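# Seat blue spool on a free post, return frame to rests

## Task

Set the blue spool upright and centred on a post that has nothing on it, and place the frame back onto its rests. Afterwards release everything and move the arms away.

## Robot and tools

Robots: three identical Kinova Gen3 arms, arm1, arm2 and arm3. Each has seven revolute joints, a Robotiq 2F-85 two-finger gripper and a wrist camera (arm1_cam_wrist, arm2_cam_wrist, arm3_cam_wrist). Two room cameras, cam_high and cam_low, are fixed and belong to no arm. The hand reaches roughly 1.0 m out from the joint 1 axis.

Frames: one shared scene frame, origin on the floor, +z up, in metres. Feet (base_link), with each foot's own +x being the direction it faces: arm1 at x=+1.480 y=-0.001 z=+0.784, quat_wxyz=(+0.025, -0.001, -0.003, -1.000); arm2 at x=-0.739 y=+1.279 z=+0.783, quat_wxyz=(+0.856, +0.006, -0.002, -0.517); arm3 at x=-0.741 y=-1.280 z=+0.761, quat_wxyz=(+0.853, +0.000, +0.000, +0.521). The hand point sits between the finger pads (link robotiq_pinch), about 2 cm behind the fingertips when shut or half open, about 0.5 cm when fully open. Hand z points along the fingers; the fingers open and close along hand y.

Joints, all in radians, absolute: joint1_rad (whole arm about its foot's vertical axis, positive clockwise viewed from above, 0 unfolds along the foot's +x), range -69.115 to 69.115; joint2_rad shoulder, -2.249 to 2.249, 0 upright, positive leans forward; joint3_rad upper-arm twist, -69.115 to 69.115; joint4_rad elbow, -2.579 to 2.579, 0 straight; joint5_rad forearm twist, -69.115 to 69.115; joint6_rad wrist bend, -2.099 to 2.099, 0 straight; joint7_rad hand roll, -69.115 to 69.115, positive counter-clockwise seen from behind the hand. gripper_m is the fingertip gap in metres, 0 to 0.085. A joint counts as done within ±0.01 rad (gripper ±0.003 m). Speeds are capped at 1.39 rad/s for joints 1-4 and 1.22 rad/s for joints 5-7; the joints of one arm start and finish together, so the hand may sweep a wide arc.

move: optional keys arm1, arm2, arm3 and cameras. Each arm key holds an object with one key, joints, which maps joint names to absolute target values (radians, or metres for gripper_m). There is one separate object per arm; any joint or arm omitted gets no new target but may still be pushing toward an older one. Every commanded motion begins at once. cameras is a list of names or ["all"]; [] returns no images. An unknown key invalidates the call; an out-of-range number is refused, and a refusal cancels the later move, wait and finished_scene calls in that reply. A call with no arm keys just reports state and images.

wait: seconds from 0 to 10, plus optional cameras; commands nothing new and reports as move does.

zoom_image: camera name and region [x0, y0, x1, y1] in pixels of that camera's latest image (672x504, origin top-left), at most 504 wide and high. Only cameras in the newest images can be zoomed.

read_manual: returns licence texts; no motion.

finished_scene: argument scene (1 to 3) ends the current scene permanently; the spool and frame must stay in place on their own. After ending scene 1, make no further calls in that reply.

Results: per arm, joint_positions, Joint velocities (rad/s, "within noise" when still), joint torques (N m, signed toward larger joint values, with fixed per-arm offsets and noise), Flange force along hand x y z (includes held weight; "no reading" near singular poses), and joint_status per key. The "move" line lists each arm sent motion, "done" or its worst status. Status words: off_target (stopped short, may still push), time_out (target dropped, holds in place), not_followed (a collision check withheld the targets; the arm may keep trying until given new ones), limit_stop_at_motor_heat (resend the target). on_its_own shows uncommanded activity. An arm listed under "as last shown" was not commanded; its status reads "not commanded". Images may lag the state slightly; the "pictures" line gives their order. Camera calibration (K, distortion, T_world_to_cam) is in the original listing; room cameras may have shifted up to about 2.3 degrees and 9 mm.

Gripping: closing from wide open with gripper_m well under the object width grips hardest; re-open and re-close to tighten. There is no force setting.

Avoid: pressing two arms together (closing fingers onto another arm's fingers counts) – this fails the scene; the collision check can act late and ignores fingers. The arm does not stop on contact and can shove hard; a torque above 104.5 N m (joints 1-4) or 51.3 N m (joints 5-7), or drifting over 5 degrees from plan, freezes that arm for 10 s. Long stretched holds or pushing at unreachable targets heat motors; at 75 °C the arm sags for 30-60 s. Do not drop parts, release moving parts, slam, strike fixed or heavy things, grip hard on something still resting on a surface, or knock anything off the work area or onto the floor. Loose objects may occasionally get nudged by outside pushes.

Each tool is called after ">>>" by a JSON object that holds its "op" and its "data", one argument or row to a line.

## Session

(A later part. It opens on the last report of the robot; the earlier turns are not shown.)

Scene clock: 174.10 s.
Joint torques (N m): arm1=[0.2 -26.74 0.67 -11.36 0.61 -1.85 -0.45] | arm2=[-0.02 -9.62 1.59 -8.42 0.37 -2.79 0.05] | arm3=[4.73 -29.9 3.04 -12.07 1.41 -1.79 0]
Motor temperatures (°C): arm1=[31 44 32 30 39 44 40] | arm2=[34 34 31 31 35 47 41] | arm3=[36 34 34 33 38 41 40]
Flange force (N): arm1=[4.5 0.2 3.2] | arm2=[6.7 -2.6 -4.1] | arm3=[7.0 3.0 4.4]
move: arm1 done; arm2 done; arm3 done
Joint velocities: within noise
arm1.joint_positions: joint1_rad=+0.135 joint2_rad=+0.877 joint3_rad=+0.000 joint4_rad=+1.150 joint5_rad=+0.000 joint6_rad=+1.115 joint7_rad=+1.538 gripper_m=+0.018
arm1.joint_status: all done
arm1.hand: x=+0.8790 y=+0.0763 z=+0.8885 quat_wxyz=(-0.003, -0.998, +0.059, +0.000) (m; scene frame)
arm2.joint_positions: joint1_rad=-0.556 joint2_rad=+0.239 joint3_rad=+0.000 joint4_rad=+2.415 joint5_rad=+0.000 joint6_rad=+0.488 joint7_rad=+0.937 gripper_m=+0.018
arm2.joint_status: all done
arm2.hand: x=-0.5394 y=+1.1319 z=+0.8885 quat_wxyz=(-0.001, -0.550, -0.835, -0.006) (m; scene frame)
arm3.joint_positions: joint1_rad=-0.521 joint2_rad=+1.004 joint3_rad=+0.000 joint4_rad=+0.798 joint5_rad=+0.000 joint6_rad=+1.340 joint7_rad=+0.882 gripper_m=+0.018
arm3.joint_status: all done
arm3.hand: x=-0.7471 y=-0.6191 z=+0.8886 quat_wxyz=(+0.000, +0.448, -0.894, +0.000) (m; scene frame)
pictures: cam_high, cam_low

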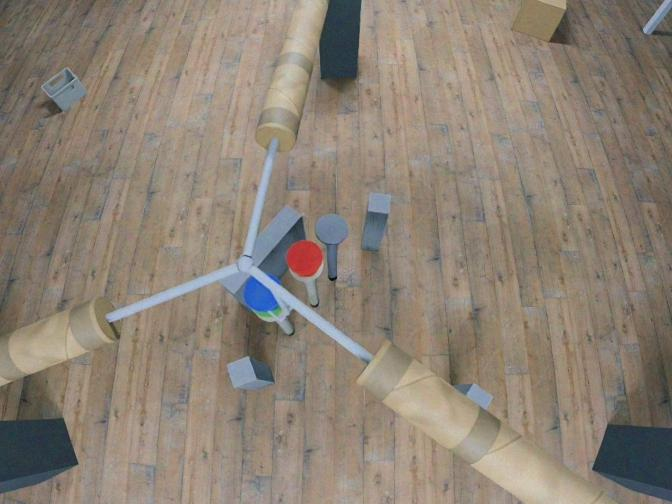

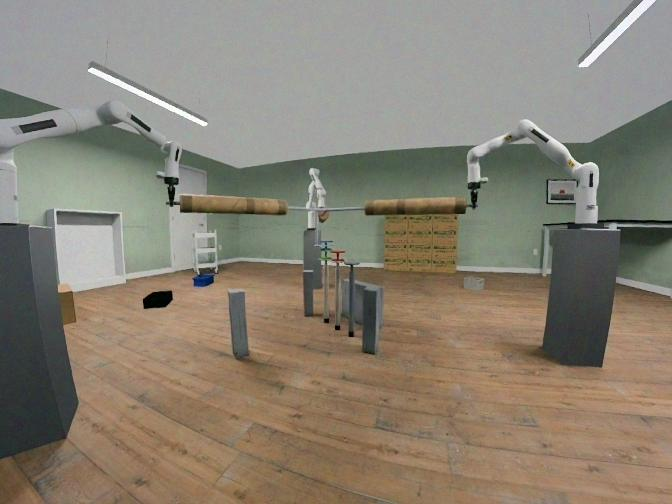

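>>> {"op": "move", "data": {
  "arm1": {"joints":{"joint2_rad":0.855,"joint4_rad":1.1272,"joint6_rad":1.1594}},
  "arm2": {"joints":{"joint2_rad":0.1797,"joint4_rad":2.3845,"joint6_rad":0.5774}},
  "arm3": {"joints":{"joint2_rad":0.9903,"joint4_rad":0.7636,"joint6_rad":1.3877}},
  "cameras": []
}}

>>> {"op": "move", "data": {
  "arm1": {"joints":{"joint2_rad":0.8193,"joint4_rad":1.0742,"joint6_rad":1.2481}},
  "arm2": {"joints":{"joint2_rad":0.0818,"joint4_rad":2.3179,"joint6_rad":0.7419}},
  "arm3": {"joints":{"joint2_rad":0.9726,"joint4_rad":0.6824,"joint6_rad":1.4866}},
  "cameras": ["cam_high","cam_low"]
}}

>>> {"op": "zoom_image", "data": {
  "camera": "cam_low",
  "region": [280, 210, 380, 300]
}}

>>> {"op": "zoom_image", "data": {
  "camera": "cam_high",
  "region": [220, 220, 360, 360]
}}

Scene clock: 194.30 s.
Joint torques (N m): arm1=[-0.14 -26.52 0.27 -11.5 0.4 -1.96 -0.51] | arm2=[0.82 -9.22 2.46 -9.74 1.07 -3.17 0.06] | arm3=[5.51 -30.14 3.49 -13.54 1.92 -2.96 -0.01]
Motor temperatures (°C): arm1=[31 44 32 30 39 44 40] | arm2=[34 34 31 31 35 47 41] | arm3=[36 35 34 33 38 41 40]
Flange force (N): arm1=[4.3 -0.5 3.0] | arm2=[10.4 -0.1 -3.8] | arm3=[11.4 1.2 4.3]
move: arm1 done; arm2 done; arm3 done
Joint velocities: within noise
arm1.joint_positions: joint1_rad=+0.135 joint2_rad=+0.855 joint3_rad=+0.000 joint4_rad=+1.127 joint5_rad=+0.000 joint6_rad=+1.159 joint7_rad=+1.538 gripper_m=+0.018
arm1.joint_status: all done
arm1.hand: x=+0.8789 y=+0.0763 z=+0.9081 quat_wxyz=(-0.003, -0.998, +0.059, +0.000) (m; scene frame)
arm2.joint_positions: joint1_rad=-0.556 joint2_rad=+0.180 joint3_rad=+0.000 joint4_rad=+2.385 joint5_rad=+0.000 joint6_rad=+0.577 joint7_rad=+0.937 gripper_m=+0.018
arm2.joint_status: all done
arm2.hand: x=-0.5397 y=+1.1318 z=+0.9079 quat_wxyz=(-0.001, -0.550, -0.835, -0.006) (m; scene frame)
arm3.joint_positions: joint1_rad=-0.521 joint2_rad=+0.990 joint3_rad=+0.000 joint4_rad=+0.764 joint5_rad=+0.000 joint6_rad=+1.388 joint7_rad=+0.882 gripper_m=+0.018
arm3.joint_status: all done
arm3.hand: x=-0.7470 y=-0.6190 z=+0.9080 quat_wxyz=(+0.000, +0.448, -0.894, +0.000) (m; scene frame)
pictures: none
No camera images: "cameras" was empty.

Scene clock: 195.30 s.
Joint torques (N m): arm1=[-0.13 -26.06 0.3 -10.89 0.4 -1.33 -0.55] | arm2=[2.03 -8.39 3.58 -11.6 2.57 -3.53 0.06] | arm3=[5.31 -30.41 3.35 -15.43 1.89 -4.75 -0.02]
Motor temperatures (°C): arm1=[31 44 32 30 39 44 40] | arm2=[34 34 31 31 35 47 41] | arm3=[36 35 34 33 38 41 40]
Flange force (N): arm1=[2.0 -0.6 3.1] | arm2=[15.6 3.4 -2.5] | arm3=[15.9 -2.7 4.5]
move: arm1 done; arm2 done; arm3 done
Joint velocities: within noise
arm1.joint_positions: joint1_rad=+0.135 joint2_rad=+0.819 joint3_rad=+0.000 joint4_rad=+1.074 joint5_rad=+0.000 joint6_rad=+1.248 joint7_rad=+1.538 gripper_m=+0.018
arm1.joint_status: all done
arm1.hand: x=+0.8790 y=+0.0765 z=+0.9452 quat_wxyz=(-0.003, -0.998, +0.059, +0.000) (m; scene frame)
arm2.joint_positions: joint1_rad=-0.556 joint2_rad=+0.082 joint3_rad=+0.000 joint4_rad=+2.318 joint5_rad=+0.000 joint6_rad=+0.742 joint7_rad=+0.937 gripper_m=+0.018
arm2.joint_status: all done
arm2.hand: x=-0.5400 y=+1.1315 z=+0.9449 quat_wxyz=(-0.001, -0.550, -0.835, -0.006) (m; scene frame)
arm3.joint_positions: joint1_rad=-0.521 joint2_rad=+0.973 joint3_rad=+0.000 joint4_rad=+0.682 joint5_rad=+0.000 joint6_rad=+1.487 joint7_rad=+0.882 gripper_m=+0.018
arm3.joint_status: all done
arm3.hand: x=-0.7470 y=-0.6190 z=+0.9450 quat_wxyz=(+0.000, +0.448, -0.894, +0.000) (m; scene frame)
pictures: cam_high, cam_low

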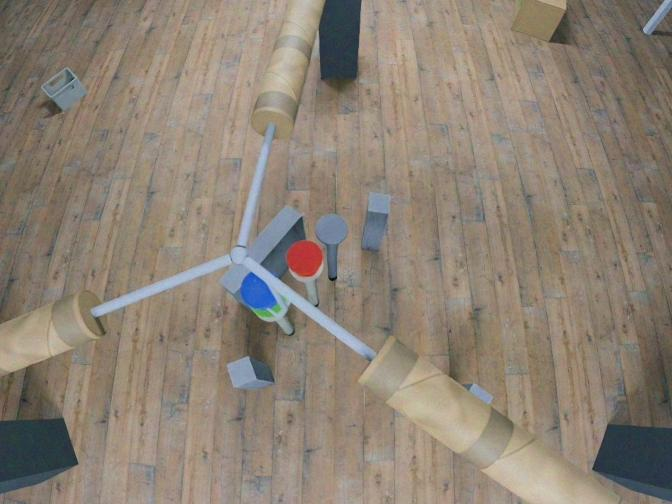

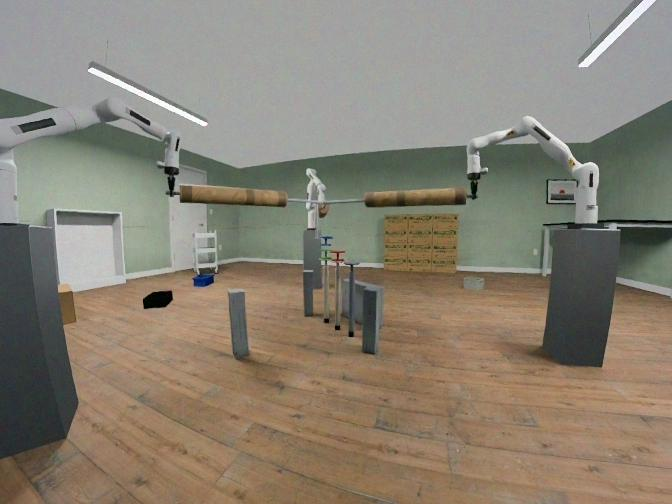

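Scaled by 5.040 from the camera's 672x504 image, which has a finer 960x720 frame.

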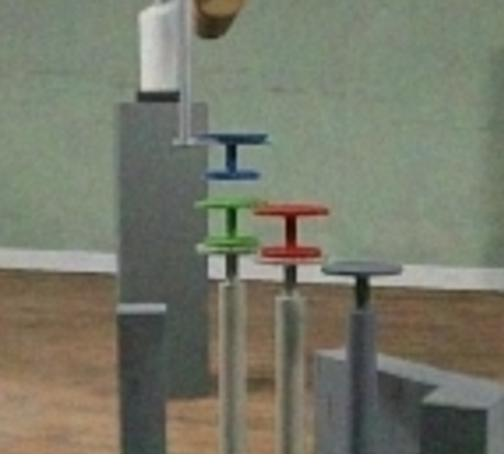

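Scaled by 3.600 from the camera's 672x504 image, which has a finer 960x720 frame.

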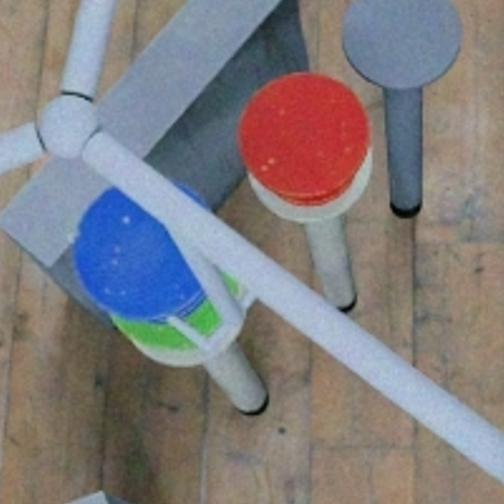

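>>> {"op": "move", "data": {
  "arm1": {"joints":{"joint1_rad":0.0603,"joint2_rad":0.6607,"joint4_rad":1.3891,"joint6_rad":1.0918,"joint7_rad":1.463}},
  "arm2": {"joints":{"joint1_rad":-0.5376,"joint2_rad":0.2459,"joint4_rad":2.1036,"joint6_rad":0.7921,"joint7_rad":0.9548}},
  "arm3": {"joints":{"joint1_rad":-0.4203,"joint2_rad":0.8353,"joint4_rad":0.9654,"joint6_rad":1.3409,"joint7_rad":0.9829}},
  "cameras": ["cam_high"]
}}

>>> {"op": "move", "data": {
  "arm1": {"joints":{"joint1_rad":-0.0347,"joint2_rad":0.5275,"joint4_rad":1.6393,"joint6_rad":0.9748,"joint7_rad":1.368}},
  "arm2": {"joints":{"joint1_rad":-0.5248,"joint2_rad":0.3985,"joint4_rad":1.865,"joint6_rad":0.8781,"joint7_rad":0.9676}},
  "arm3": {"joints":{"joint1_rad":-0.305,"joint2_rad":0.7431,"joint4_rad":1.1492,"joint6_rad":1.2493,"joint7_rad":1.0982}},
  "cameras": ["cam_low"]
}}

>>> {"op": "zoom_image", "data": {
  "camera": "cam_low",
  "region": [280, 210, 380, 300]
}}

Scene clock: 204.73 s.
Joint torques (N m): arm1=[0.81 -23.79 1.15 -13.29 1 -3.3 -0.37] | arm2=[1 -12.55 2.76 -12.87 1.28 -4.05 0.04] | arm3=[5.14 -27.8 3.6 -13.79 1.89 -3.07 0.01]
Motor temperatures (°C): arm1=[31 45 32 30 39 44 40] | arm2=[34 34 31 31 35 47 41] | arm3=[36 35 34 33 38 41 40]
Flange force (N): arm1=[8.6 0.8 3.2] | arm2=[12.7 -2.4 -1.1] | arm3=[11.8 2.0 4.6]
move: arm1 done; arm2 done; arm3 done
TORQUE WARNING: arm2's joint4_rad reached its warning level (56.7 N m). A warning alone does not stop the arm.
Joint velocities: within noise
arm1.joint_positions: joint1_rad=+0.060 joint2_rad=+0.661 joint3_rad=+0.000 joint4_rad=+1.389 joint5_rad=+0.000 joint6_rad=+1.092 joint7_rad=+1.463 gripper_m=+0.018
arm1.joint_status: all done
arm1.hand: x=+0.9433 y=+0.0308 z=+0.9452 quat_wxyz=(-0.003, -0.998, +0.059, +0.001) (m; scene frame)
arm2.joint_positions: joint1_rad=-0.538 joint2_rad=+0.246 joint3_rad=+0.000 joint4_rad=+2.103 joint5_rad=+0.000 joint6_rad=+0.792 joint7_rad=+0.955 gripper_m=+0.018
arm2.joint_status: all done
arm2.hand: x=-0.4749 y=+1.0864 z=+0.9449 quat_wxyz=(-0.002, -0.550, -0.835, -0.006) (m; scene frame)
arm3.joint_positions: joint1_rad=-0.420 joint2_rad=+0.835 joint3_rad=+0.000 joint4_rad=+0.965 joint5_rad=+0.000 joint6_rad=+1.341 joint7_rad=+0.983 gripper_m=+0.018
arm3.joint_status: all done
arm3.hand: x=-0.6825 y=-0.6645 z=+0.9452 quat_wxyz=(+0.000, +0.448, -0.894, +0.000) (m; scene frame)
pictures: cam_high

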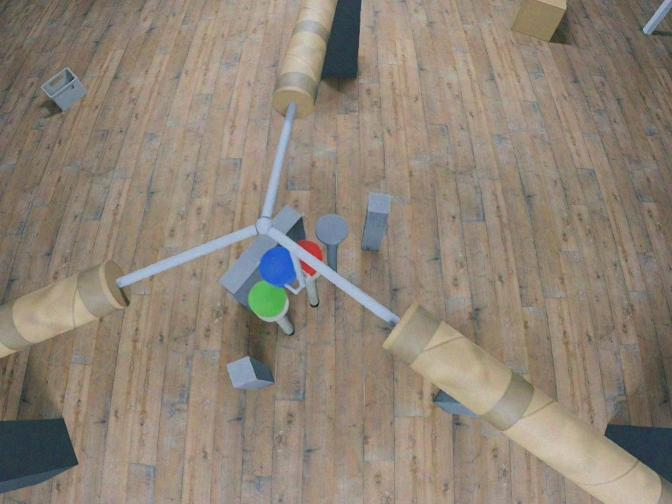

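Scene clock: 206.07 s.
Joint torques (N m): arm1=[0.64 -20.86 0.84 -13.02 0.91 -3.35 -0.22] | arm2=[1.03 -16.21 2.74 -12.37 1.01 -3.52 0.04] | arm3=[4.66 -26.04 3.51 -13.73 1.65 -3.08 0.01]
Motor temperatures (°C): arm1=[31 45 32 30 39 44 40] | arm2=[34 34 31 31 35 47 41] | arm3=[36 35 34 33 38 41 40]
Flange force (N): arm1=[8.7 0.1 3.2] | arm2=[10.0 -2.1 -0.1] | arm3=[11.2 3.1 4.4]
move: arm1 done; arm2 done; arm3 done
Joint velocities: within noise
arm1.joint_positions: joint1_rad=-0.035 joint2_rad=+0.527 joint3_rad=+0.000 joint4_rad=+1.639 joint5_rad=+0.000 joint6_rad=+0.975 joint7_rad=+1.368 gripper_m=+0.018
arm1.joint_status: all done
arm1.hand: x=+1.0078 y=-0.0149 z=+0.9451 quat_wxyz=(-0.003, -0.998, +0.059, +0.001) (m; scene frame)
arm2.joint_positions: joint1_rad=-0.525 joint2_rad=+0.398 joint3_rad=+0.000 joint4_rad=+1.865 joint5_rad=+0.000 joint6_rad=+0.878 joint7_rad=+0.968 gripper_m=+0.018
arm2.joint_status: all done
arm2.hand: x=-0.4106 y=+1.0410 z=+0.9448 quat_wxyz=(-0.001, -0.550, -0.835, -0.006) (m; scene frame)
arm3.joint_positions: joint1_rad=-0.305 joint2_rad=+0.743 joint3_rad=+0.000 joint4_rad=+1.149 joint5_rad=+0.000 joint6_rad=+1.249 joint7_rad=+1.098 gripper_m=+0.018
arm3.joint_status: all done
arm3.hand: x=-0.6179 y=-0.7100 z=+0.9450 quat_wxyz=(+0.000, +0.448, -0.894, +0.000) (m; scene frame)
pictures: cam_low

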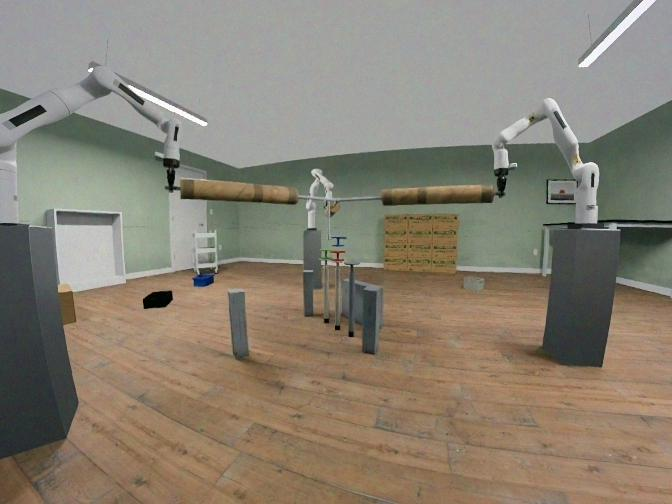

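Scaled by 5.040 from the camera's 672x504 image, which has a finer 960x720 frame.

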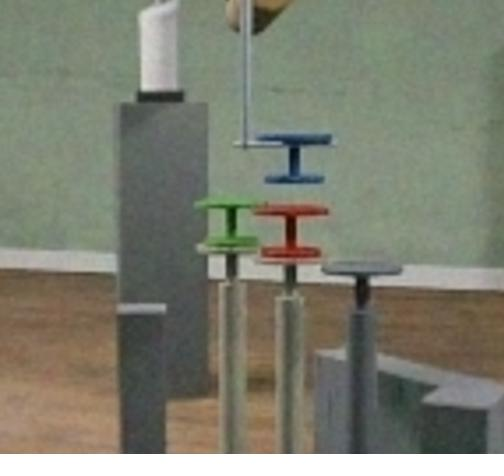

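>>> {"op": "move", "data": {
  "arm1": {"joints":{"joint1_rad":-0.1579,"joint2_rad":0.411,"joint4_rad":1.8447,"joint6_rad":0.8859,"joint7_rad":1.2448}},
  "arm2": {"joints":{"joint1_rad":-0.5165,"joint2_rad":0.5525,"joint4_rad":1.5952,"joint6_rad":0.9939,"joint7_rad":0.9759}},
  "arm3": {"joints":{"joint1_rad":-0.1764,"joint2_rad":0.6802,"joint4_rad":1.2704,"joint6_rad":1.191,"joint7_rad":1.2268}},
  "cameras": []
}}

>>> {"op": "move", "data": {
  "arm1": {"joints":{"joint1_rad":-0.319,"joint2_rad":0.3101,"joint4_rad":2.0103,"joint6_rad":0.8212,"joint7_rad":1.0837}},
  "arm2": {"joints":{"joint1_rad":-0.5105,"joint2_rad":0.719,"joint4_rad":1.2787,"joint6_rad":1.1439,"joint7_rad":0.9819}},
  "arm3": {"joints":{"joint1_rad":-0.0367,"joint2_rad":0.6441,"joint4_rad":1.3383,"joint6_rad":1.1592,"joint7_rad":1.3665}},
  "cameras": ["cam_high","cam_low"]
}}

>>> {"op": "zoom_image", "data": {
  "camera": "cam_low",
  "region": [300, 210, 400, 300]
}}

>>> {"op": "zoom_image", "data": {
  "camera": "cam_high",
  "region": [260, 150, 400, 290]
}}

Scene clock: 215.37 s.
Joint torques (N m): arm1=[1.77 -17.93 1.93 -11.79 1.6 -2.64 -0.2] | arm2=[0.82 -19.85 2.73 -12.87 0.87 -3.55 0.07] | arm3=[2.77 -24.64 2.03 -13 0.73 -2.51 -0.07]
Motor temperatures (°C): arm1=[31 44 32 31 39 44 40] | arm2=[34 34 31 31 35 47 41] | arm3=[36 35 34 33 38 41 40]
Flange force (N): arm1=[8.0 2.2 3.8] | arm2=[9.5 -2.9 0.4] | arm3=[8.3 1.9 4.7]
move: arm1 done; arm2 done; arm3 done
TORQUE WARNING: arm2's joint6_rad reached its warning level (29.4 N m). A warning alone does not stop the arm.
Joint velocities: within noise
arm1.joint_positions: joint1_rad=-0.158 joint2_rad=+0.411 joint3_rad=+0.000 joint4_rad=+1.845 joint5_rad=+0.000 joint6_rad=+0.886 joint7_rad=+1.245 gripper_m=+0.018
arm1.joint_status: all done
arm1.hand: x=+1.0725 y=-0.0604 z=+0.9450 quat_wxyz=(-0.003, -0.998, +0.059, +0.000) (m; scene frame)
arm2.joint_positions: joint1_rad=-0.517 joint2_rad=+0.553 joint3_rad=+0.000 joint4_rad=+1.595 joint5_rad=+0.000 joint6_rad=+0.994 joint7_rad=+0.976 gripper_m=+0.018
arm2.joint_status: all done
arm2.hand: x=-0.3460 y=+0.9956 z=+0.9445 quat_wxyz=(-0.001, -0.550, -0.835, -0.006) (m; scene frame)
arm3.joint_positions: joint1_rad=-0.176 joint2_rad=+0.680 joint3_rad=+0.000 joint4_rad=+1.270 joint5_rad=+0.000 joint6_rad=+1.191 joint7_rad=+1.227 gripper_m=+0.018
arm3.joint_status: all done
arm3.hand: x=-0.5535 y=-0.7556 z=+0.9452 quat_wxyz=(+0.000, +0.448, -0.894, +0.000) (m; scene frame)
pictures: none
No camera images: "cameras" was empty.

Scene clock: 216.83 s.
Joint torques (N m): arm1=[3.43 -15.56 3.61 -11.34 2.68 -2.4 -0.24] | arm2=[1.38 -22.91 3.13 -14.24 1.23 -4.11 0.13] | arm3=[1.48 -23.84 0.78 -12.56 -0.1 -2.38 -0.03]
Motor temperatures (°C): arm1=[31 44 32 30 39 44 40] | arm2=[34 34 31 31 35 47 41] | arm3=[36 35 34 33 38 41 40]
Flange force (N): arm1=[10.2 5.5 4.6] | arm2=[13.8 -4.7 0.4] | arm3=[6.2 1.1 4.3]
move: arm1 done; arm2 done; arm3 done
TORQUE WARNING: arm2's joint6_rad reached its warning level (29.4 N m). A warning alone does not stop the arm.
Joint velocities: within noise
arm1.joint_positions: joint1_rad=-0.319 joint2_rad=+0.310 joint3_rad=+0.000 joint4_rad=+2.010 joint5_rad=+0.000 joint6_rad=+0.821 joint7_rad=+1.084 gripper_m=+0.018
arm1.joint_status: all done
arm1.hand: x=+1.1370 y=-0.1059 z=+0.9448 quat_wxyz=(-0.003, -0.998, +0.059, +0.000) (m; scene frame)
arm2.joint_positions: joint1_rad=-0.511 joint2_rad=+0.719 joint3_rad=+0.000 joint4_rad=+1.279 joint5_rad=+0.000 joint6_rad=+1.144 joint7_rad=+0.982 gripper_m=+0.018
arm2.joint_status: all done
arm2.hand: x=-0.2815 y=+0.9502 z=+0.9445 quat_wxyz=(-0.001, -0.550, -0.835, -0.006) (m; scene frame)
arm3.joint_positions: joint1_rad=-0.037 joint2_rad=+0.644 joint3_rad=+0.000 joint4_rad=+1.338 joint5_rad=+0.000 joint6_rad=+1.159 joint7_rad=+1.366 gripper_m=+0.018
arm3.joint_status: all done
arm3.hand: x=-0.4890 y=-0.8011 z=+0.9454 quat_wxyz=(+0.000, +0.448, -0.894, +0.000) (m; scene frame)
pictures: cam_high, cam_low

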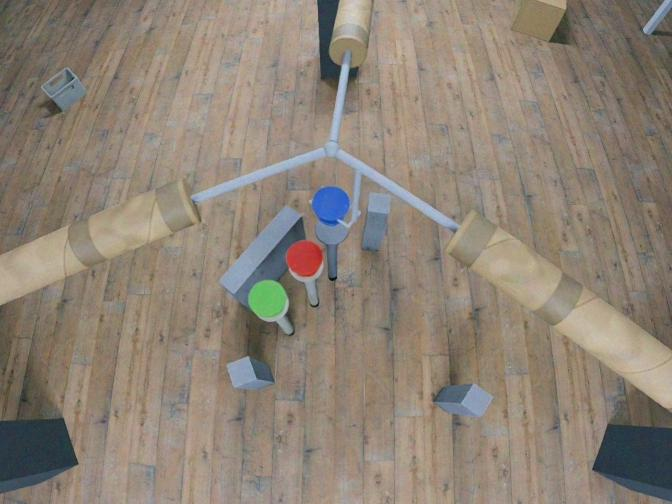

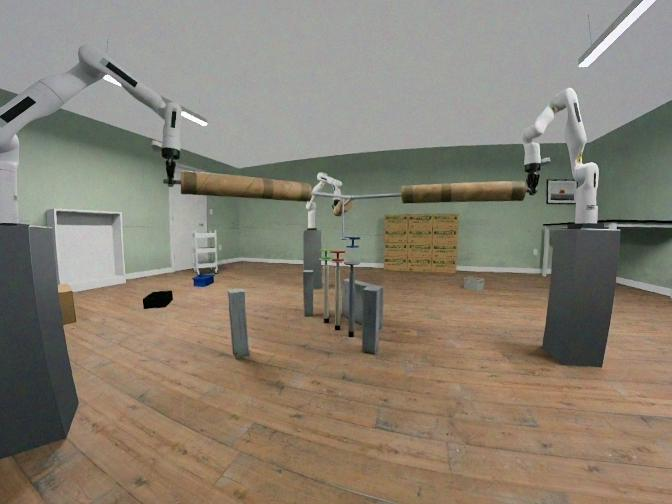

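Scaled by 5.040 from the camera's 672x504 image, which has a finer 960x720 frame.

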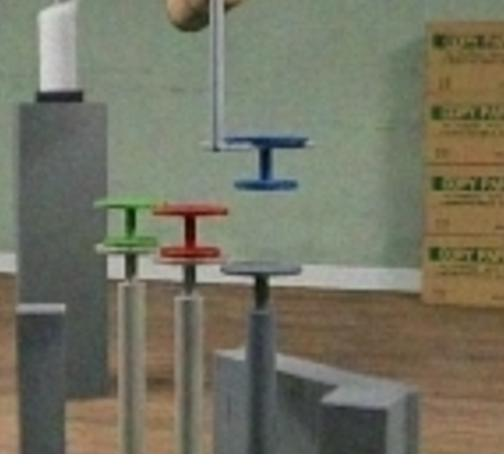

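Scaled by 3.600 from the camera's 672x504 image, which has a finer 960x720 frame.

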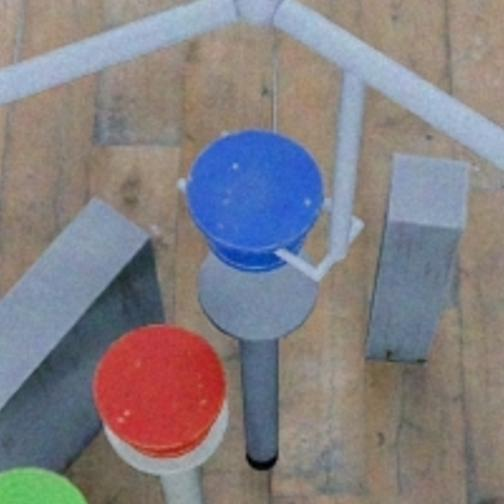

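>>> {"op": "move", "data": {
  "arm1": {"joints":{"joint1_rad":-0.3147,"joint2_rad":0.4292,"joint4_rad":2.0659,"joint6_rad":0.6465,"joint7_rad":1.088}},
  "arm2": {"joints":{"joint1_rad":-0.5011,"joint2_rad":0.7731,"joint4_rad":1.3659,"joint6_rad":1.0026,"joint7_rad":0.9913}},
  "arm3": {"joints":{"joint1_rad":-0.0459,"joint2_rad":0.6987,"joint4_rad":1.4315,"joint6_rad":1.0114,"joint7_rad":1.3573}},
  "cameras": []
}}

>>> {"op": "move", "data": {
  "arm1": {"joints":{"joint2_rad":0.4967,"joint4_rad":2.0962,"joint6_rad":0.5487}},
  "arm2": {"joints":{"joint2_rad":0.8143,"joint4_rad":1.3929,"joint6_rad":0.9344}},
  "arm3": {"joints":{"joint2_rad":0.7394,"joint4_rad":1.4635,"joint6_rad":0.9387}},
  "cameras": ["cam_high","cam_low"]
}}

>>> {"op": "zoom_image", "data": {
  "camera": "cam_low",
  "region": [310, 220, 390, 300]
}}

>>> {"op": "zoom_image", "data": {
  "camera": "cam_high",
  "region": [270, 170, 390, 290]
}}

Scene clock: 243.30 s.
Joint torques (N m): arm1=[2.64 -17.18 3 -10.73 1.66 -2.66 -0.27] | arm2=[1.96 -23.6 3.78 -13.17 1.36 -3.49 0.09] | arm3=[1.91 -24.8 1.38 -13.6 0.2 -3.21 -0.08]
Motor temperatures (°C): arm1=[31 44 32 31 39 44 40] | arm2=[34 34 31 31 35 47 41] | arm3=[36 35 34 33 38 41 40]
Flange force (N): arm1=[10.0 3.4 4.7] | arm2=[12.3 -2.5 0.4] | arm3=[9.9 1.2 4.6]
move: arm1 done; arm2 done; arm3 done
Joint velocities: within noise
arm1.joint_positions: joint1_rad=-0.315 joint2_rad=+0.429 joint3_rad=+0.000 joint4_rad=+2.066 joint5_rad=+0.000 joint6_rad=+0.647 joint7_rad=+1.088 gripper_m=+0.018
arm1.joint_status: all done
arm1.hand: x=+1.1308 y=-0.1068 z=+0.8900 quat_wxyz=(-0.003, -0.998, +0.059, +0.000) (m; scene frame)
arm2.joint_positions: joint1_rad=-0.501 joint2_rad=+0.773 joint3_rad=+0.000 joint4_rad=+1.366 joint5_rad=+0.000 joint6_rad=+1.003 joint7_rad=+0.991 gripper_m=+0.018
arm2.joint_status: all done
arm2.hand: x=-0.2878 y=+0.9488 z=+0.8900 quat_wxyz=(-0.001, -0.550, -0.835, -0.006) (m; scene frame)
arm3.joint_positions: joint1_rad=-0.046 joint2_rad=+0.699 joint3_rad=+0.000 joint4_rad=+1.432 joint5_rad=+0.000 joint6_rad=+1.011 joint7_rad=+1.357 gripper_m=+0.018
arm3.joint_status: all done
arm3.hand: x=-0.4950 y=-0.8022 z=+0.8900 quat_wxyz=(+0.000, +0.448, -0.894, +0.000) (m; scene frame)
pictures: none
No camera images: "cameras" was empty.

Scene clock: 244.17 s.
Joint torques (N m): arm1=[2.16 -18.08 2.62 -10.33 1.28 -2.79 -0.28] | arm2=[1.48 -23.82 3.34 -12.1 1.04 -2.89 0.11] | arm3=[2.5 -25.37 1.95 -13.24 0.47 -3.2 -0.14]
Motor temperatures (°C): arm1=[31 44 32 31 39 44 40] | arm2=[34 34 31 31 35 47 41] | arm3=[36 35 34 33 38 41 40]
Flange force (N): arm1=[9.9 2.1 5.0] | arm2=[10.2 -2.3 0.4] | arm3=[9.6 2.2 4.6]
move: arm1 done; arm2 done; arm3 done
Joint velocities: within noise
arm1.joint_positions: joint1_rad=-0.315 joint2_rad=+0.497 joint3_rad=+0.000 joint4_rad=+2.096 joint5_rad=+0.000 joint6_rad=+0.549 joint7_rad=+1.088 gripper_m=+0.018
arm1.joint_status: all done
arm1.hand: x=+1.1308 y=-0.1070 z=+0.8600 quat_wxyz=(-0.003, -0.998, +0.059, +0.000) (m; scene frame)
arm2.joint_positions: joint1_rad=-0.501 joint2_rad=+0.814 joint3_rad=+0.000 joint4_rad=+1.393 joint5_rad=+0.000 joint6_rad=+0.934 joint7_rad=+0.991 gripper_m=+0.018
arm2.joint_status: all done
arm2.hand: x=-0.2875 y=+0.9490 z=+0.8600 quat_wxyz=(-0.001, -0.550, -0.835, -0.006) (m; scene frame)
arm3.joint_positions: joint1_rad=-0.046 joint2_rad=+0.739 joint3_rad=+0.000 joint4_rad=+1.464 joint5_rad=+0.000 joint6_rad=+0.939 joint7_rad=+1.357 gripper_m=+0.018
arm3.joint_status: all done
arm3.hand: x=-0.4949 y=-0.8021 z=+0.8598 quat_wxyz=(+0.000, +0.448, -0.894, +0.000) (m; scene frame)
pictures: cam_high, cam_low

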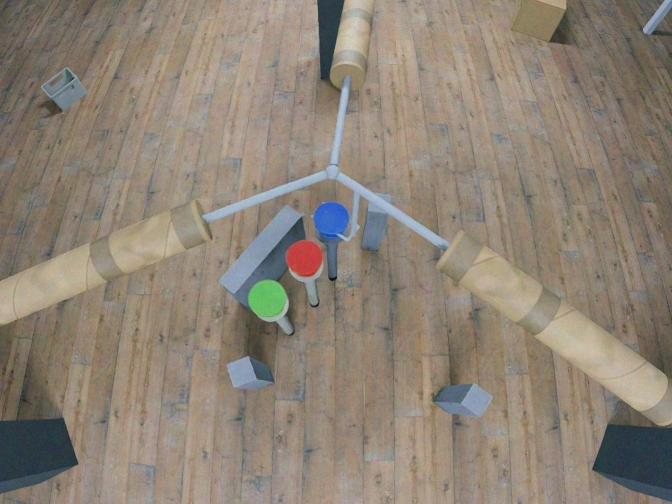

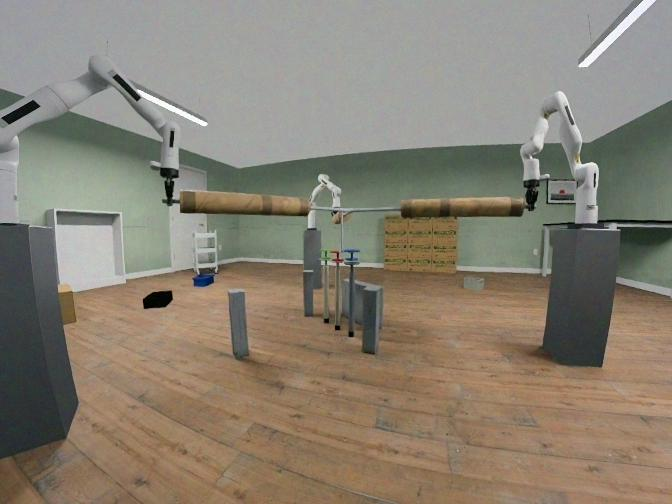

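Scaled by 6.300 from the camera's 672x504 image, which has a finer 960x720 frame.

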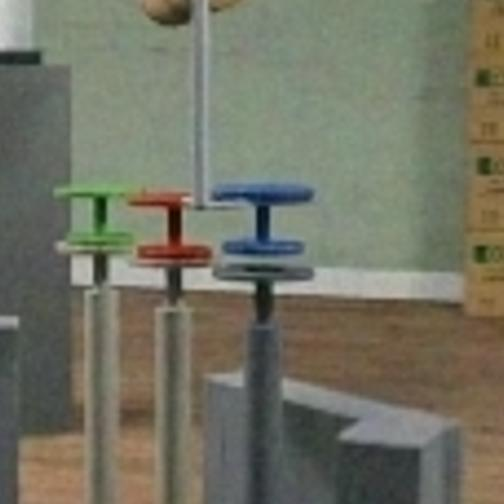

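Scaled by 4.200 from the camera's 672x504 image, which has a finer 960x720 frame.

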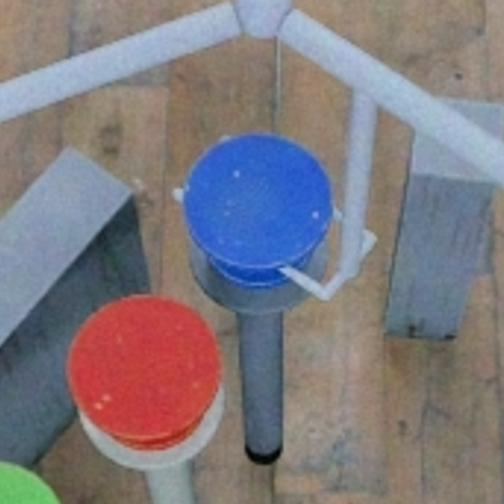

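>>> {"op": "move", "data": {
  "arm1": {"joints":{"joint2_rad":0.557,"joint4_rad":2.1159,"joint6_rad":0.4687}},
  "arm2": {"joints":{"joint2_rad":0.8515,"joint4_rad":1.41,"joint6_rad":0.8801}},
  "arm3": {"joints":{"joint2_rad":0.7757,"joint4_rad":1.4849,"joint6_rad":0.881}},
  "cameras": []
}}

>>> {"op": "move", "data": {
  "arm1": {"joints":{"joint2_rad":0.5897,"joint4_rad":2.1239,"joint6_rad":0.428}},
  "arm2": {"joints":{"joint2_rad":0.8718,"joint4_rad":1.417,"joint6_rad":0.8528}},
  "arm3": {"joints":{"joint2_rad":0.7958,"joint4_rad":1.4942,"joint6_rad":0.8516}},
  "cameras": ["cam_low","cam_high"]
}}

>>> {"op": "zoom_image", "data": {
  "camera": "cam_low",
  "region": [310, 220, 390, 300]
}}

>>> {"op": "zoom_image", "data": {
  "camera": "cam_high",
  "region": [270, 170, 390, 290]
}}

Scene clock: 287.40 s.
Joint torques (N m): arm1=[1.78 -18.74 2.28 -10.13 1.04 -3.03 -0.19] | arm2=[0.12 -23.62 2.11 -10.72 0.36 -2.18 0.15] | arm3=[3.44 -25.33 2.83 -12.05 0.87 -2.67 -0.04]
Motor temperatures (°C): arm1=[31 43 32 31 39 44 40] | arm2=[34 35 31 31 35 47 41] | arm3=[36 36 34 33 38 41 40]
Flange force (N): arm1=[10.4 1.2 4.7] | arm2=[6.9 -3.2 0.2] | arm3=[8.3 4.4 4.4]
move: arm1 done; arm2 done; arm3 done
Joint velocities: within noise
arm1.joint_positions: joint1_rad=-0.315 joint2_rad=+0.557 joint3_rad=+0.000 joint4_rad=+2.116 joint5_rad=+0.000 joint6_rad=+0.469 joint7_rad=+1.088 gripper_m=+0.018
arm1.joint_status: all done
arm1.hand: x=+1.1308 y=-0.1071 z=+0.8351 quat_wxyz=(-0.003, -0.998, +0.059, +0.000) (m; scene frame)
arm2.joint_positions: joint1_rad=-0.501 joint2_rad=+0.851 joint3_rad=+0.000 joint4_rad=+1.410 joint5_rad=+0.000 joint6_rad=+0.880 joint7_rad=+0.991 gripper_m=+0.018
arm2.joint_status: all done
arm2.hand: x=-0.2873 y=+0.9492 z=+0.8350 quat_wxyz=(-0.001, -0.550, -0.835, -0.006) (m; scene frame)
arm3.joint_positions: joint1_rad=-0.046 joint2_rad=+0.776 joint3_rad=+0.000 joint4_rad=+1.485 joint5_rad=+0.000 joint6_rad=+0.881 joint7_rad=+1.357 gripper_m=+0.018
arm3.joint_status: all done
arm3.hand: x=-0.4949 y=-0.8022 z=+0.8350 quat_wxyz=(+0.000, +0.448, -0.894, +0.000) (m; scene frame)
pictures: none
No camera images: "cameras" was empty.

Scene clock: 288.10 s.
Joint torques (N m): arm1=[1.58 -19.29 2.06 -10.21 0.92 -3.21 -0.17] | arm2=[-0.42 -23.58 1.54 -10.01 0.09 -1.86 0.11] | arm3=[3.99 -25.46 3.35 -11.75 1.07 -2.59 -0.09]
Motor temperatures (°C): arm1=[31 43 32 31 39 44 40] | arm2=[34 35 31 31 35 47 41] | arm3=[36 36 34 33 38 41 40]
Flange force (N): arm1=[10.9 0.5 4.9] | arm2=[5.2 -3.4 0.1] | arm3=[8.1 5.4 4.3]
move: arm1 done; arm2 done; arm3 done
Joint velocities: within noise
arm1.joint_positions: joint1_rad=-0.315 joint2_rad=+0.590 joint3_rad=+0.000 joint4_rad=+2.124 joint5_rad=+0.000 joint6_rad=+0.428 joint7_rad=+1.088 gripper_m=+0.018
arm1.joint_status: all done
arm1.hand: x=+1.1308 y=-0.1072 z=+0.8220 quat_wxyz=(-0.003, -0.998, +0.059, +0.000) (m; scene frame)
arm2.joint_positions: joint1_rad=-0.501 joint2_rad=+0.872 joint3_rad=+0.000 joint4_rad=+1.417 joint5_rad=+0.000 joint6_rad=+0.853 joint7_rad=+0.991 gripper_m=+0.018
arm2.joint_status: all done
arm2.hand: x=-0.2872 y=+0.9493 z=+0.8220 quat_wxyz=(-0.001, -0.550, -0.835, -0.006) (m; scene frame)
arm3.joint_positions: joint1_rad=-0.046 joint2_rad=+0.796 joint3_rad=+0.000 joint4_rad=+1.494 joint5_rad=+0.000 joint6_rad=+0.852 joint7_rad=+1.357 gripper_m=+0.018
arm3.joint_status: all done
arm3.hand: x=-0.4949 y=-0.8022 z=+0.8220 quat_wxyz=(+0.000, +0.448, -0.894, +0.000) (m; scene frame)
pictures: cam_high, cam_low

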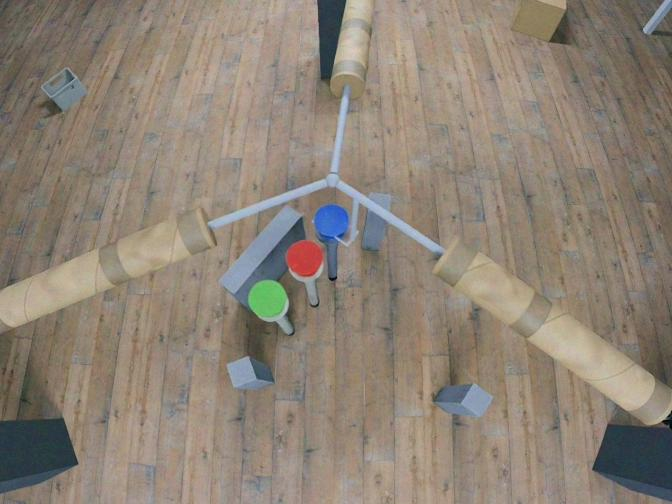

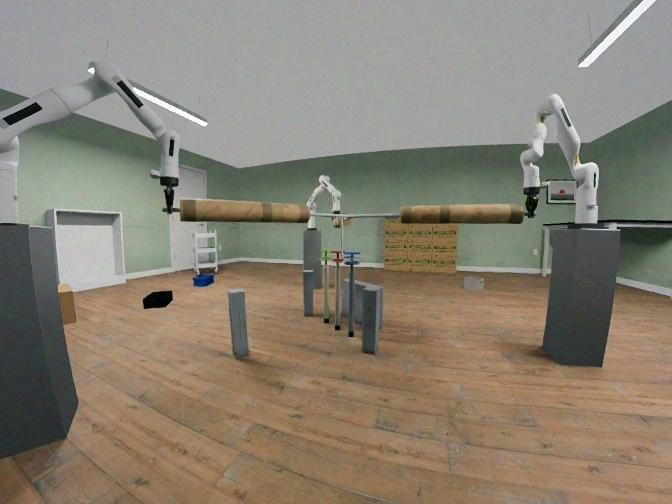

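Scaled by 6.300 from the camera's 672x504 image, which has a finer 960x720 frame.

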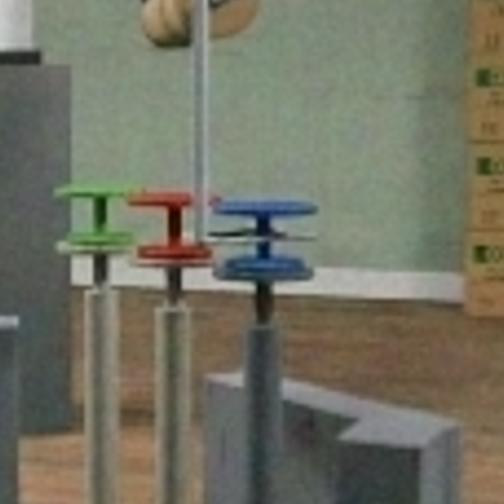

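Scaled by 4.200 from the camera's 672x504 image, which has a finer 960x720 frame.

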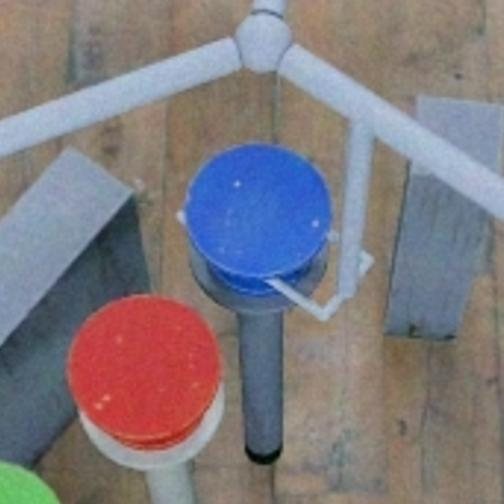

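>>> {"op": "move", "data": {
  "arm1": {"joints":{"joint1_rad":-0.3973,"joint2_rad":0.6567,"joint4_rad":1.9445,"joint6_rad":0.5404,"joint7_rad":1.0054}},
  "arm2": {"joints":{"joint1_rad":-0.3841,"joint2_rad":0.8762,"joint4_rad":1.4035,"joint6_rad":0.8619,"joint7_rad":1.1083}},
  "arm3": {"joints":{"joint1_rad":-0.0753,"joint2_rad":0.6886,"joint4_rad":1.7396,"joint6_rad":0.7134,"joint7_rad":1.3279}},
  "cameras": ["cam_low","cam_high"]
}}

>>> {"op": "zoom_image", "data": {
  "camera": "cam_high",
  "region": [270, 170, 390, 290]
}}

>>> {"op": "move", "data": {
  "arm1": {"joints":{"joint1_rad":-0.4607,"joint2_rad":0.7372,"joint4_rad":1.7443,"joint6_rad":0.6601,"joint7_rad":0.942}},
  "arm2": {"joints":{"joint1_rad":-0.2702,"joint2_rad":0.8943,"joint4_rad":1.3572,"joint6_rad":0.8901,"joint7_rad":1.2222}},
  "arm3": {"joints":{"joint1_rad":-0.1132,"joint2_rad":0.593,"joint4_rad":1.9615,"joint6_rad":0.5871,"joint7_rad":1.29}},
  "cameras": ["cam_high"]
}}

>>> {"op": "move", "data": {
  "arm1": {"joints":{"joint1_rad":-0.3858,"joint2_rad":0.927,"joint4_rad":1.382,"joint6_rad":0.8326,"joint7_rad":1.0169}},
  "arm2": {"joints":{"joint1_rad":-0.1198,"joint2_rad":0.838,"joint4_rad":1.588,"joint6_rad":0.7156,"joint7_rad":1.3726}},
  "arm3": {"joints":{"joint1_rad":-0.3567,"joint2_rad":0.5947,"joint4_rad":2.0961,"joint6_rad":0.4508,"joint7_rad":1.0465}},
  "cameras": ["cam_high"]
}}

Scene clock: 300.53 s.
Joint torques (N m): arm1=[1.4 -20.74 1.9 -9.22 0.9 -2.2 -0.17] | arm2=[1.25 -23.85 3.12 -10.16 0.78 -2.04 0.07] | arm3=[2.54 -23.27 2.18 -12.23 0.39 -3.4 -0.12]
Motor temperatures (°C): arm1=[31 43 32 30 39 44 40] | arm2=[34 35 31 31 35 47 41] | arm3=[36 36 34 33 38 41 40]
Flange force (N): arm1=[7.4 0.3 5.0] | arm2=[6.7 0.0 0.1] | arm3=[9.9 2.7 4.2]
move: arm1 done; arm2 done; arm3 done
TORQUE WARNING: arm3's joint4_rad reached its warning level (56.7 N m). A warning alone does not stop the arm.
Joint velocities: within noise
arm1.joint_positions: joint1_rad=-0.397 joint2_rad=+0.657 joint3_rad=+0.000 joint4_rad=+1.944 joint5_rad=+0.000 joint6_rad=+0.540 joint7_rad=+1.005 gripper_m=+0.018
arm1.joint_status: all done
arm1.hand: x=+1.0919 y=-0.1591 z=+0.8224 quat_wxyz=(-0.003, -0.998, +0.059, +0.000) (m; scene frame)
arm2.joint_positions: joint1_rad=-0.384 joint2_rad=+0.876 joint3_rad=+0.000 joint4_rad=+1.403 joint5_rad=+0.000 joint6_rad=+0.862 joint7_rad=+1.108 gripper_m=+0.018
arm2.joint_status: all done
arm2.hand: x=-0.3265 y=+0.8968 z=+0.8219 quat_wxyz=(-0.001, -0.550, -0.835, -0.006) (m; scene frame)
arm3.joint_positions: joint1_rad=-0.075 joint2_rad=+0.689 joint3_rad=+0.000 joint4_rad=+1.739 joint5_rad=+0.000 joint6_rad=+0.713 joint7_rad=+1.328 gripper_m=+0.018
arm3.joint_status: all done
arm3.hand: x=-0.5339 y=-0.8541 z=+0.8219 quat_wxyz=(+0.000, +0.448, -0.894, +0.000) (m; scene frame)
pictures: cam_high, cam_low

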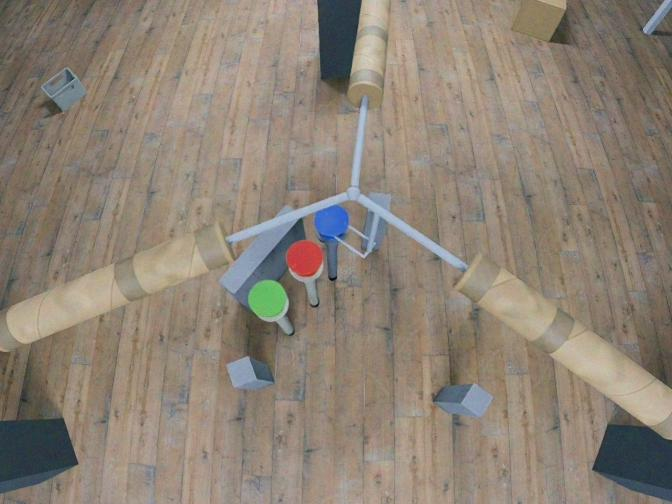

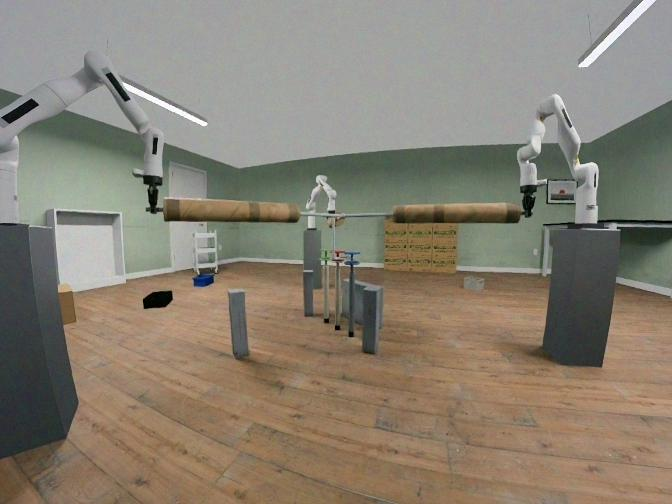

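Scaled by 4.200 from the camera's 672x504 image, which has a finer 960x720 frame.

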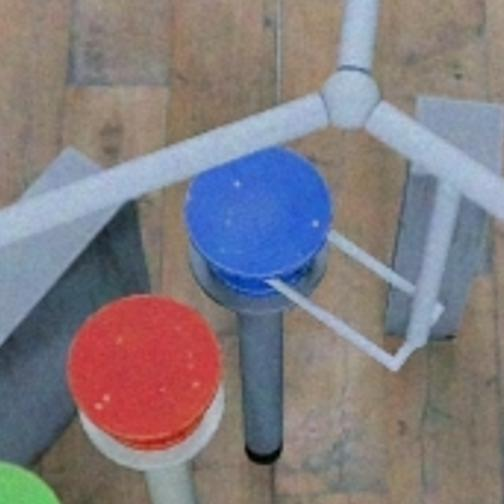

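Scene clock: 301.83 s.
Joint torques (N m): arm1=[1.25 -22.54 1.58 -8.97 0.88 -1.52 -0.2] | arm2=[0.76 -24.04 2.78 -9.77 0.66 -1.66 0.04] | arm3=[2.26 -20.3 1.79 -10.8 0.22 -2.98 -0.14]
Motor temperatures (°C): arm1=[31 43 32 30 39 44 40] | arm2=[34 35 31 31 35 47 41] | arm3=[36 36 34 33 38 41 40]
Flange force (N): arm1=[5.3 0.2 4.9] | arm2=[5.6 0.2 0.3] | arm3=[9.2 2.7 4.4]
move: arm1 done; arm2 done; arm3 done
TORQUE WARNING: arm3's joint4_rad reached its warning level (56.7 N m). A warning alone does not stop the arm.
Joint velocities: within noise
arm1.joint_positions: joint1_rad=-0.461 joint2_rad=+0.737 joint3_rad=+0.000 joint4_rad=+1.744 joint5_rad=+0.000 joint6_rad=+0.660 joint7_rad=+0.942 gripper_m=+0.018
arm1.joint_status: all done
arm1.hand: x=+1.0531 y=-0.2112 z=+0.8222 quat_wxyz=(-0.003, -0.998, +0.059, +0.000) (m; scene frame)
arm2.joint_positions: joint1_rad=-0.270 joint2_rad=+0.894 joint3_rad=+0.000 joint4_rad=+1.357 joint5_rad=+0.000 joint6_rad=+0.890 joint7_rad=+1.222 gripper_m=+0.018
arm2.joint_status: all done
arm2.hand: x=-0.3654 y=+0.8446 z=+0.8221 quat_wxyz=(-0.001, -0.550, -0.835, -0.006) (m; scene frame)
arm3.joint_positions: joint1_rad=-0.113 joint2_rad=+0.593 joint3_rad=+0.000 joint4_rad=+1.961 joint5_rad=+0.000 joint6_rad=+0.587 joint7_rad=+1.290 gripper_m=+0.018
arm3.joint_status: all done
arm3.hand: x=-0.5728 y=-0.9062 z=+0.8219 quat_wxyz=(+0.000, +0.448, -0.894, +0.000) (m; scene frame)
pictures: cam_high

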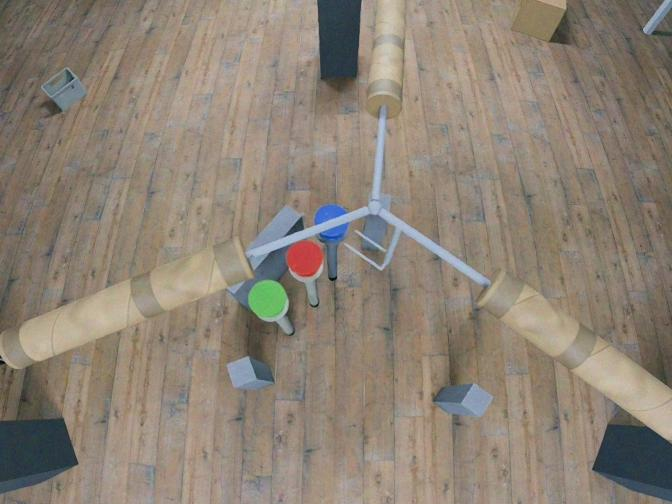

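Scene clock: 303.40 s.
Joint torques (N m): arm1=[0.34 -25.59 0.57 -8.05 0.45 -0.3 -0.27] | arm2=[-0.14 -21.49 1.99 -7.37 0.28 -0.95 0.14] | arm3=[2.13 -18.32 1.62 -7.22 -0.04 -1.82 -0.18]
Motor temperatures (°C): arm1=[31 43 32 31 39 44 40] | arm2=[34 35 31 31 35 47 41] | arm3=[36 36 34 33 38 41 40]
Flange force (N): arm1=[0.8 0.6 4.7] | arm2=[2.3 0.1 -0.3] | arm3=[5.6 2.5 4.0]
move: arm1 done; arm2 done; arm3 done
TORQUE WARNING: arm1's joint6_rad reached its warning level (29.4 N m). A warning alone does not stop the arm.
Joint velocities: within noise
arm1.joint_positions: joint1_rad=-0.386 joint2_rad=+0.927 joint3_rad=+0.000 joint4_rad=+1.382 joint5_rad=+0.000 joint6_rad=+0.833 joint7_rad=+1.017 gripper_m=+0.018
arm1.joint_status: all done
arm1.hand: x=+0.9538 y=-0.2182 z=+0.8001 quat_wxyz=(-0.003, -0.998, +0.059, +0.000) (m; scene frame)
arm2.joint_positions: joint1_rad=-0.120 joint2_rad=+0.838 joint3_rad=+0.000 joint4_rad=+1.588 joint5_rad=+0.000 joint6_rad=+0.716 joint7_rad=+1.373 gripper_m=+0.018
arm2.joint_status: all done
arm2.hand: x=-0.4648 y=+0.8378 z=+0.7997 quat_wxyz=(-0.001, -0.550, -0.835, -0.006) (m; scene frame)
arm3.joint_positions: joint1_rad=-0.357 joint2_rad=+0.595 joint3_rad=+0.000 joint4_rad=+2.096 joint5_rad=+0.000 joint6_rad=+0.451 joint7_rad=+1.047 gripper_m=+0.018
arm3.joint_status: all done
arm3.hand: x=-0.6723 y=-0.9132 z=+0.8002 quat_wxyz=(+0.000, +0.448, -0.894, +0.000) (m; scene frame)
pictures: cam_high

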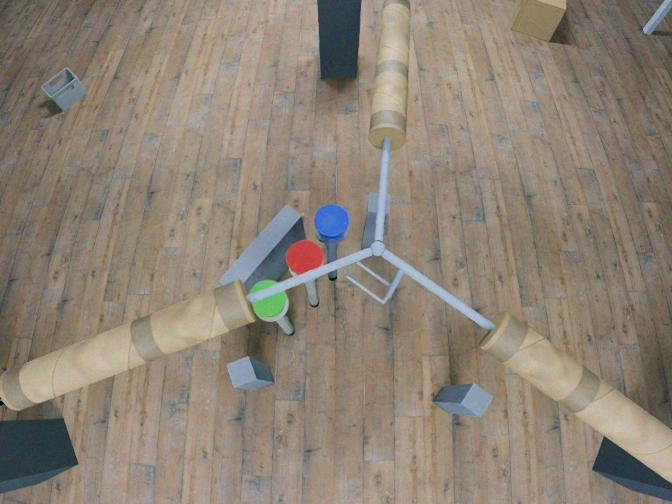

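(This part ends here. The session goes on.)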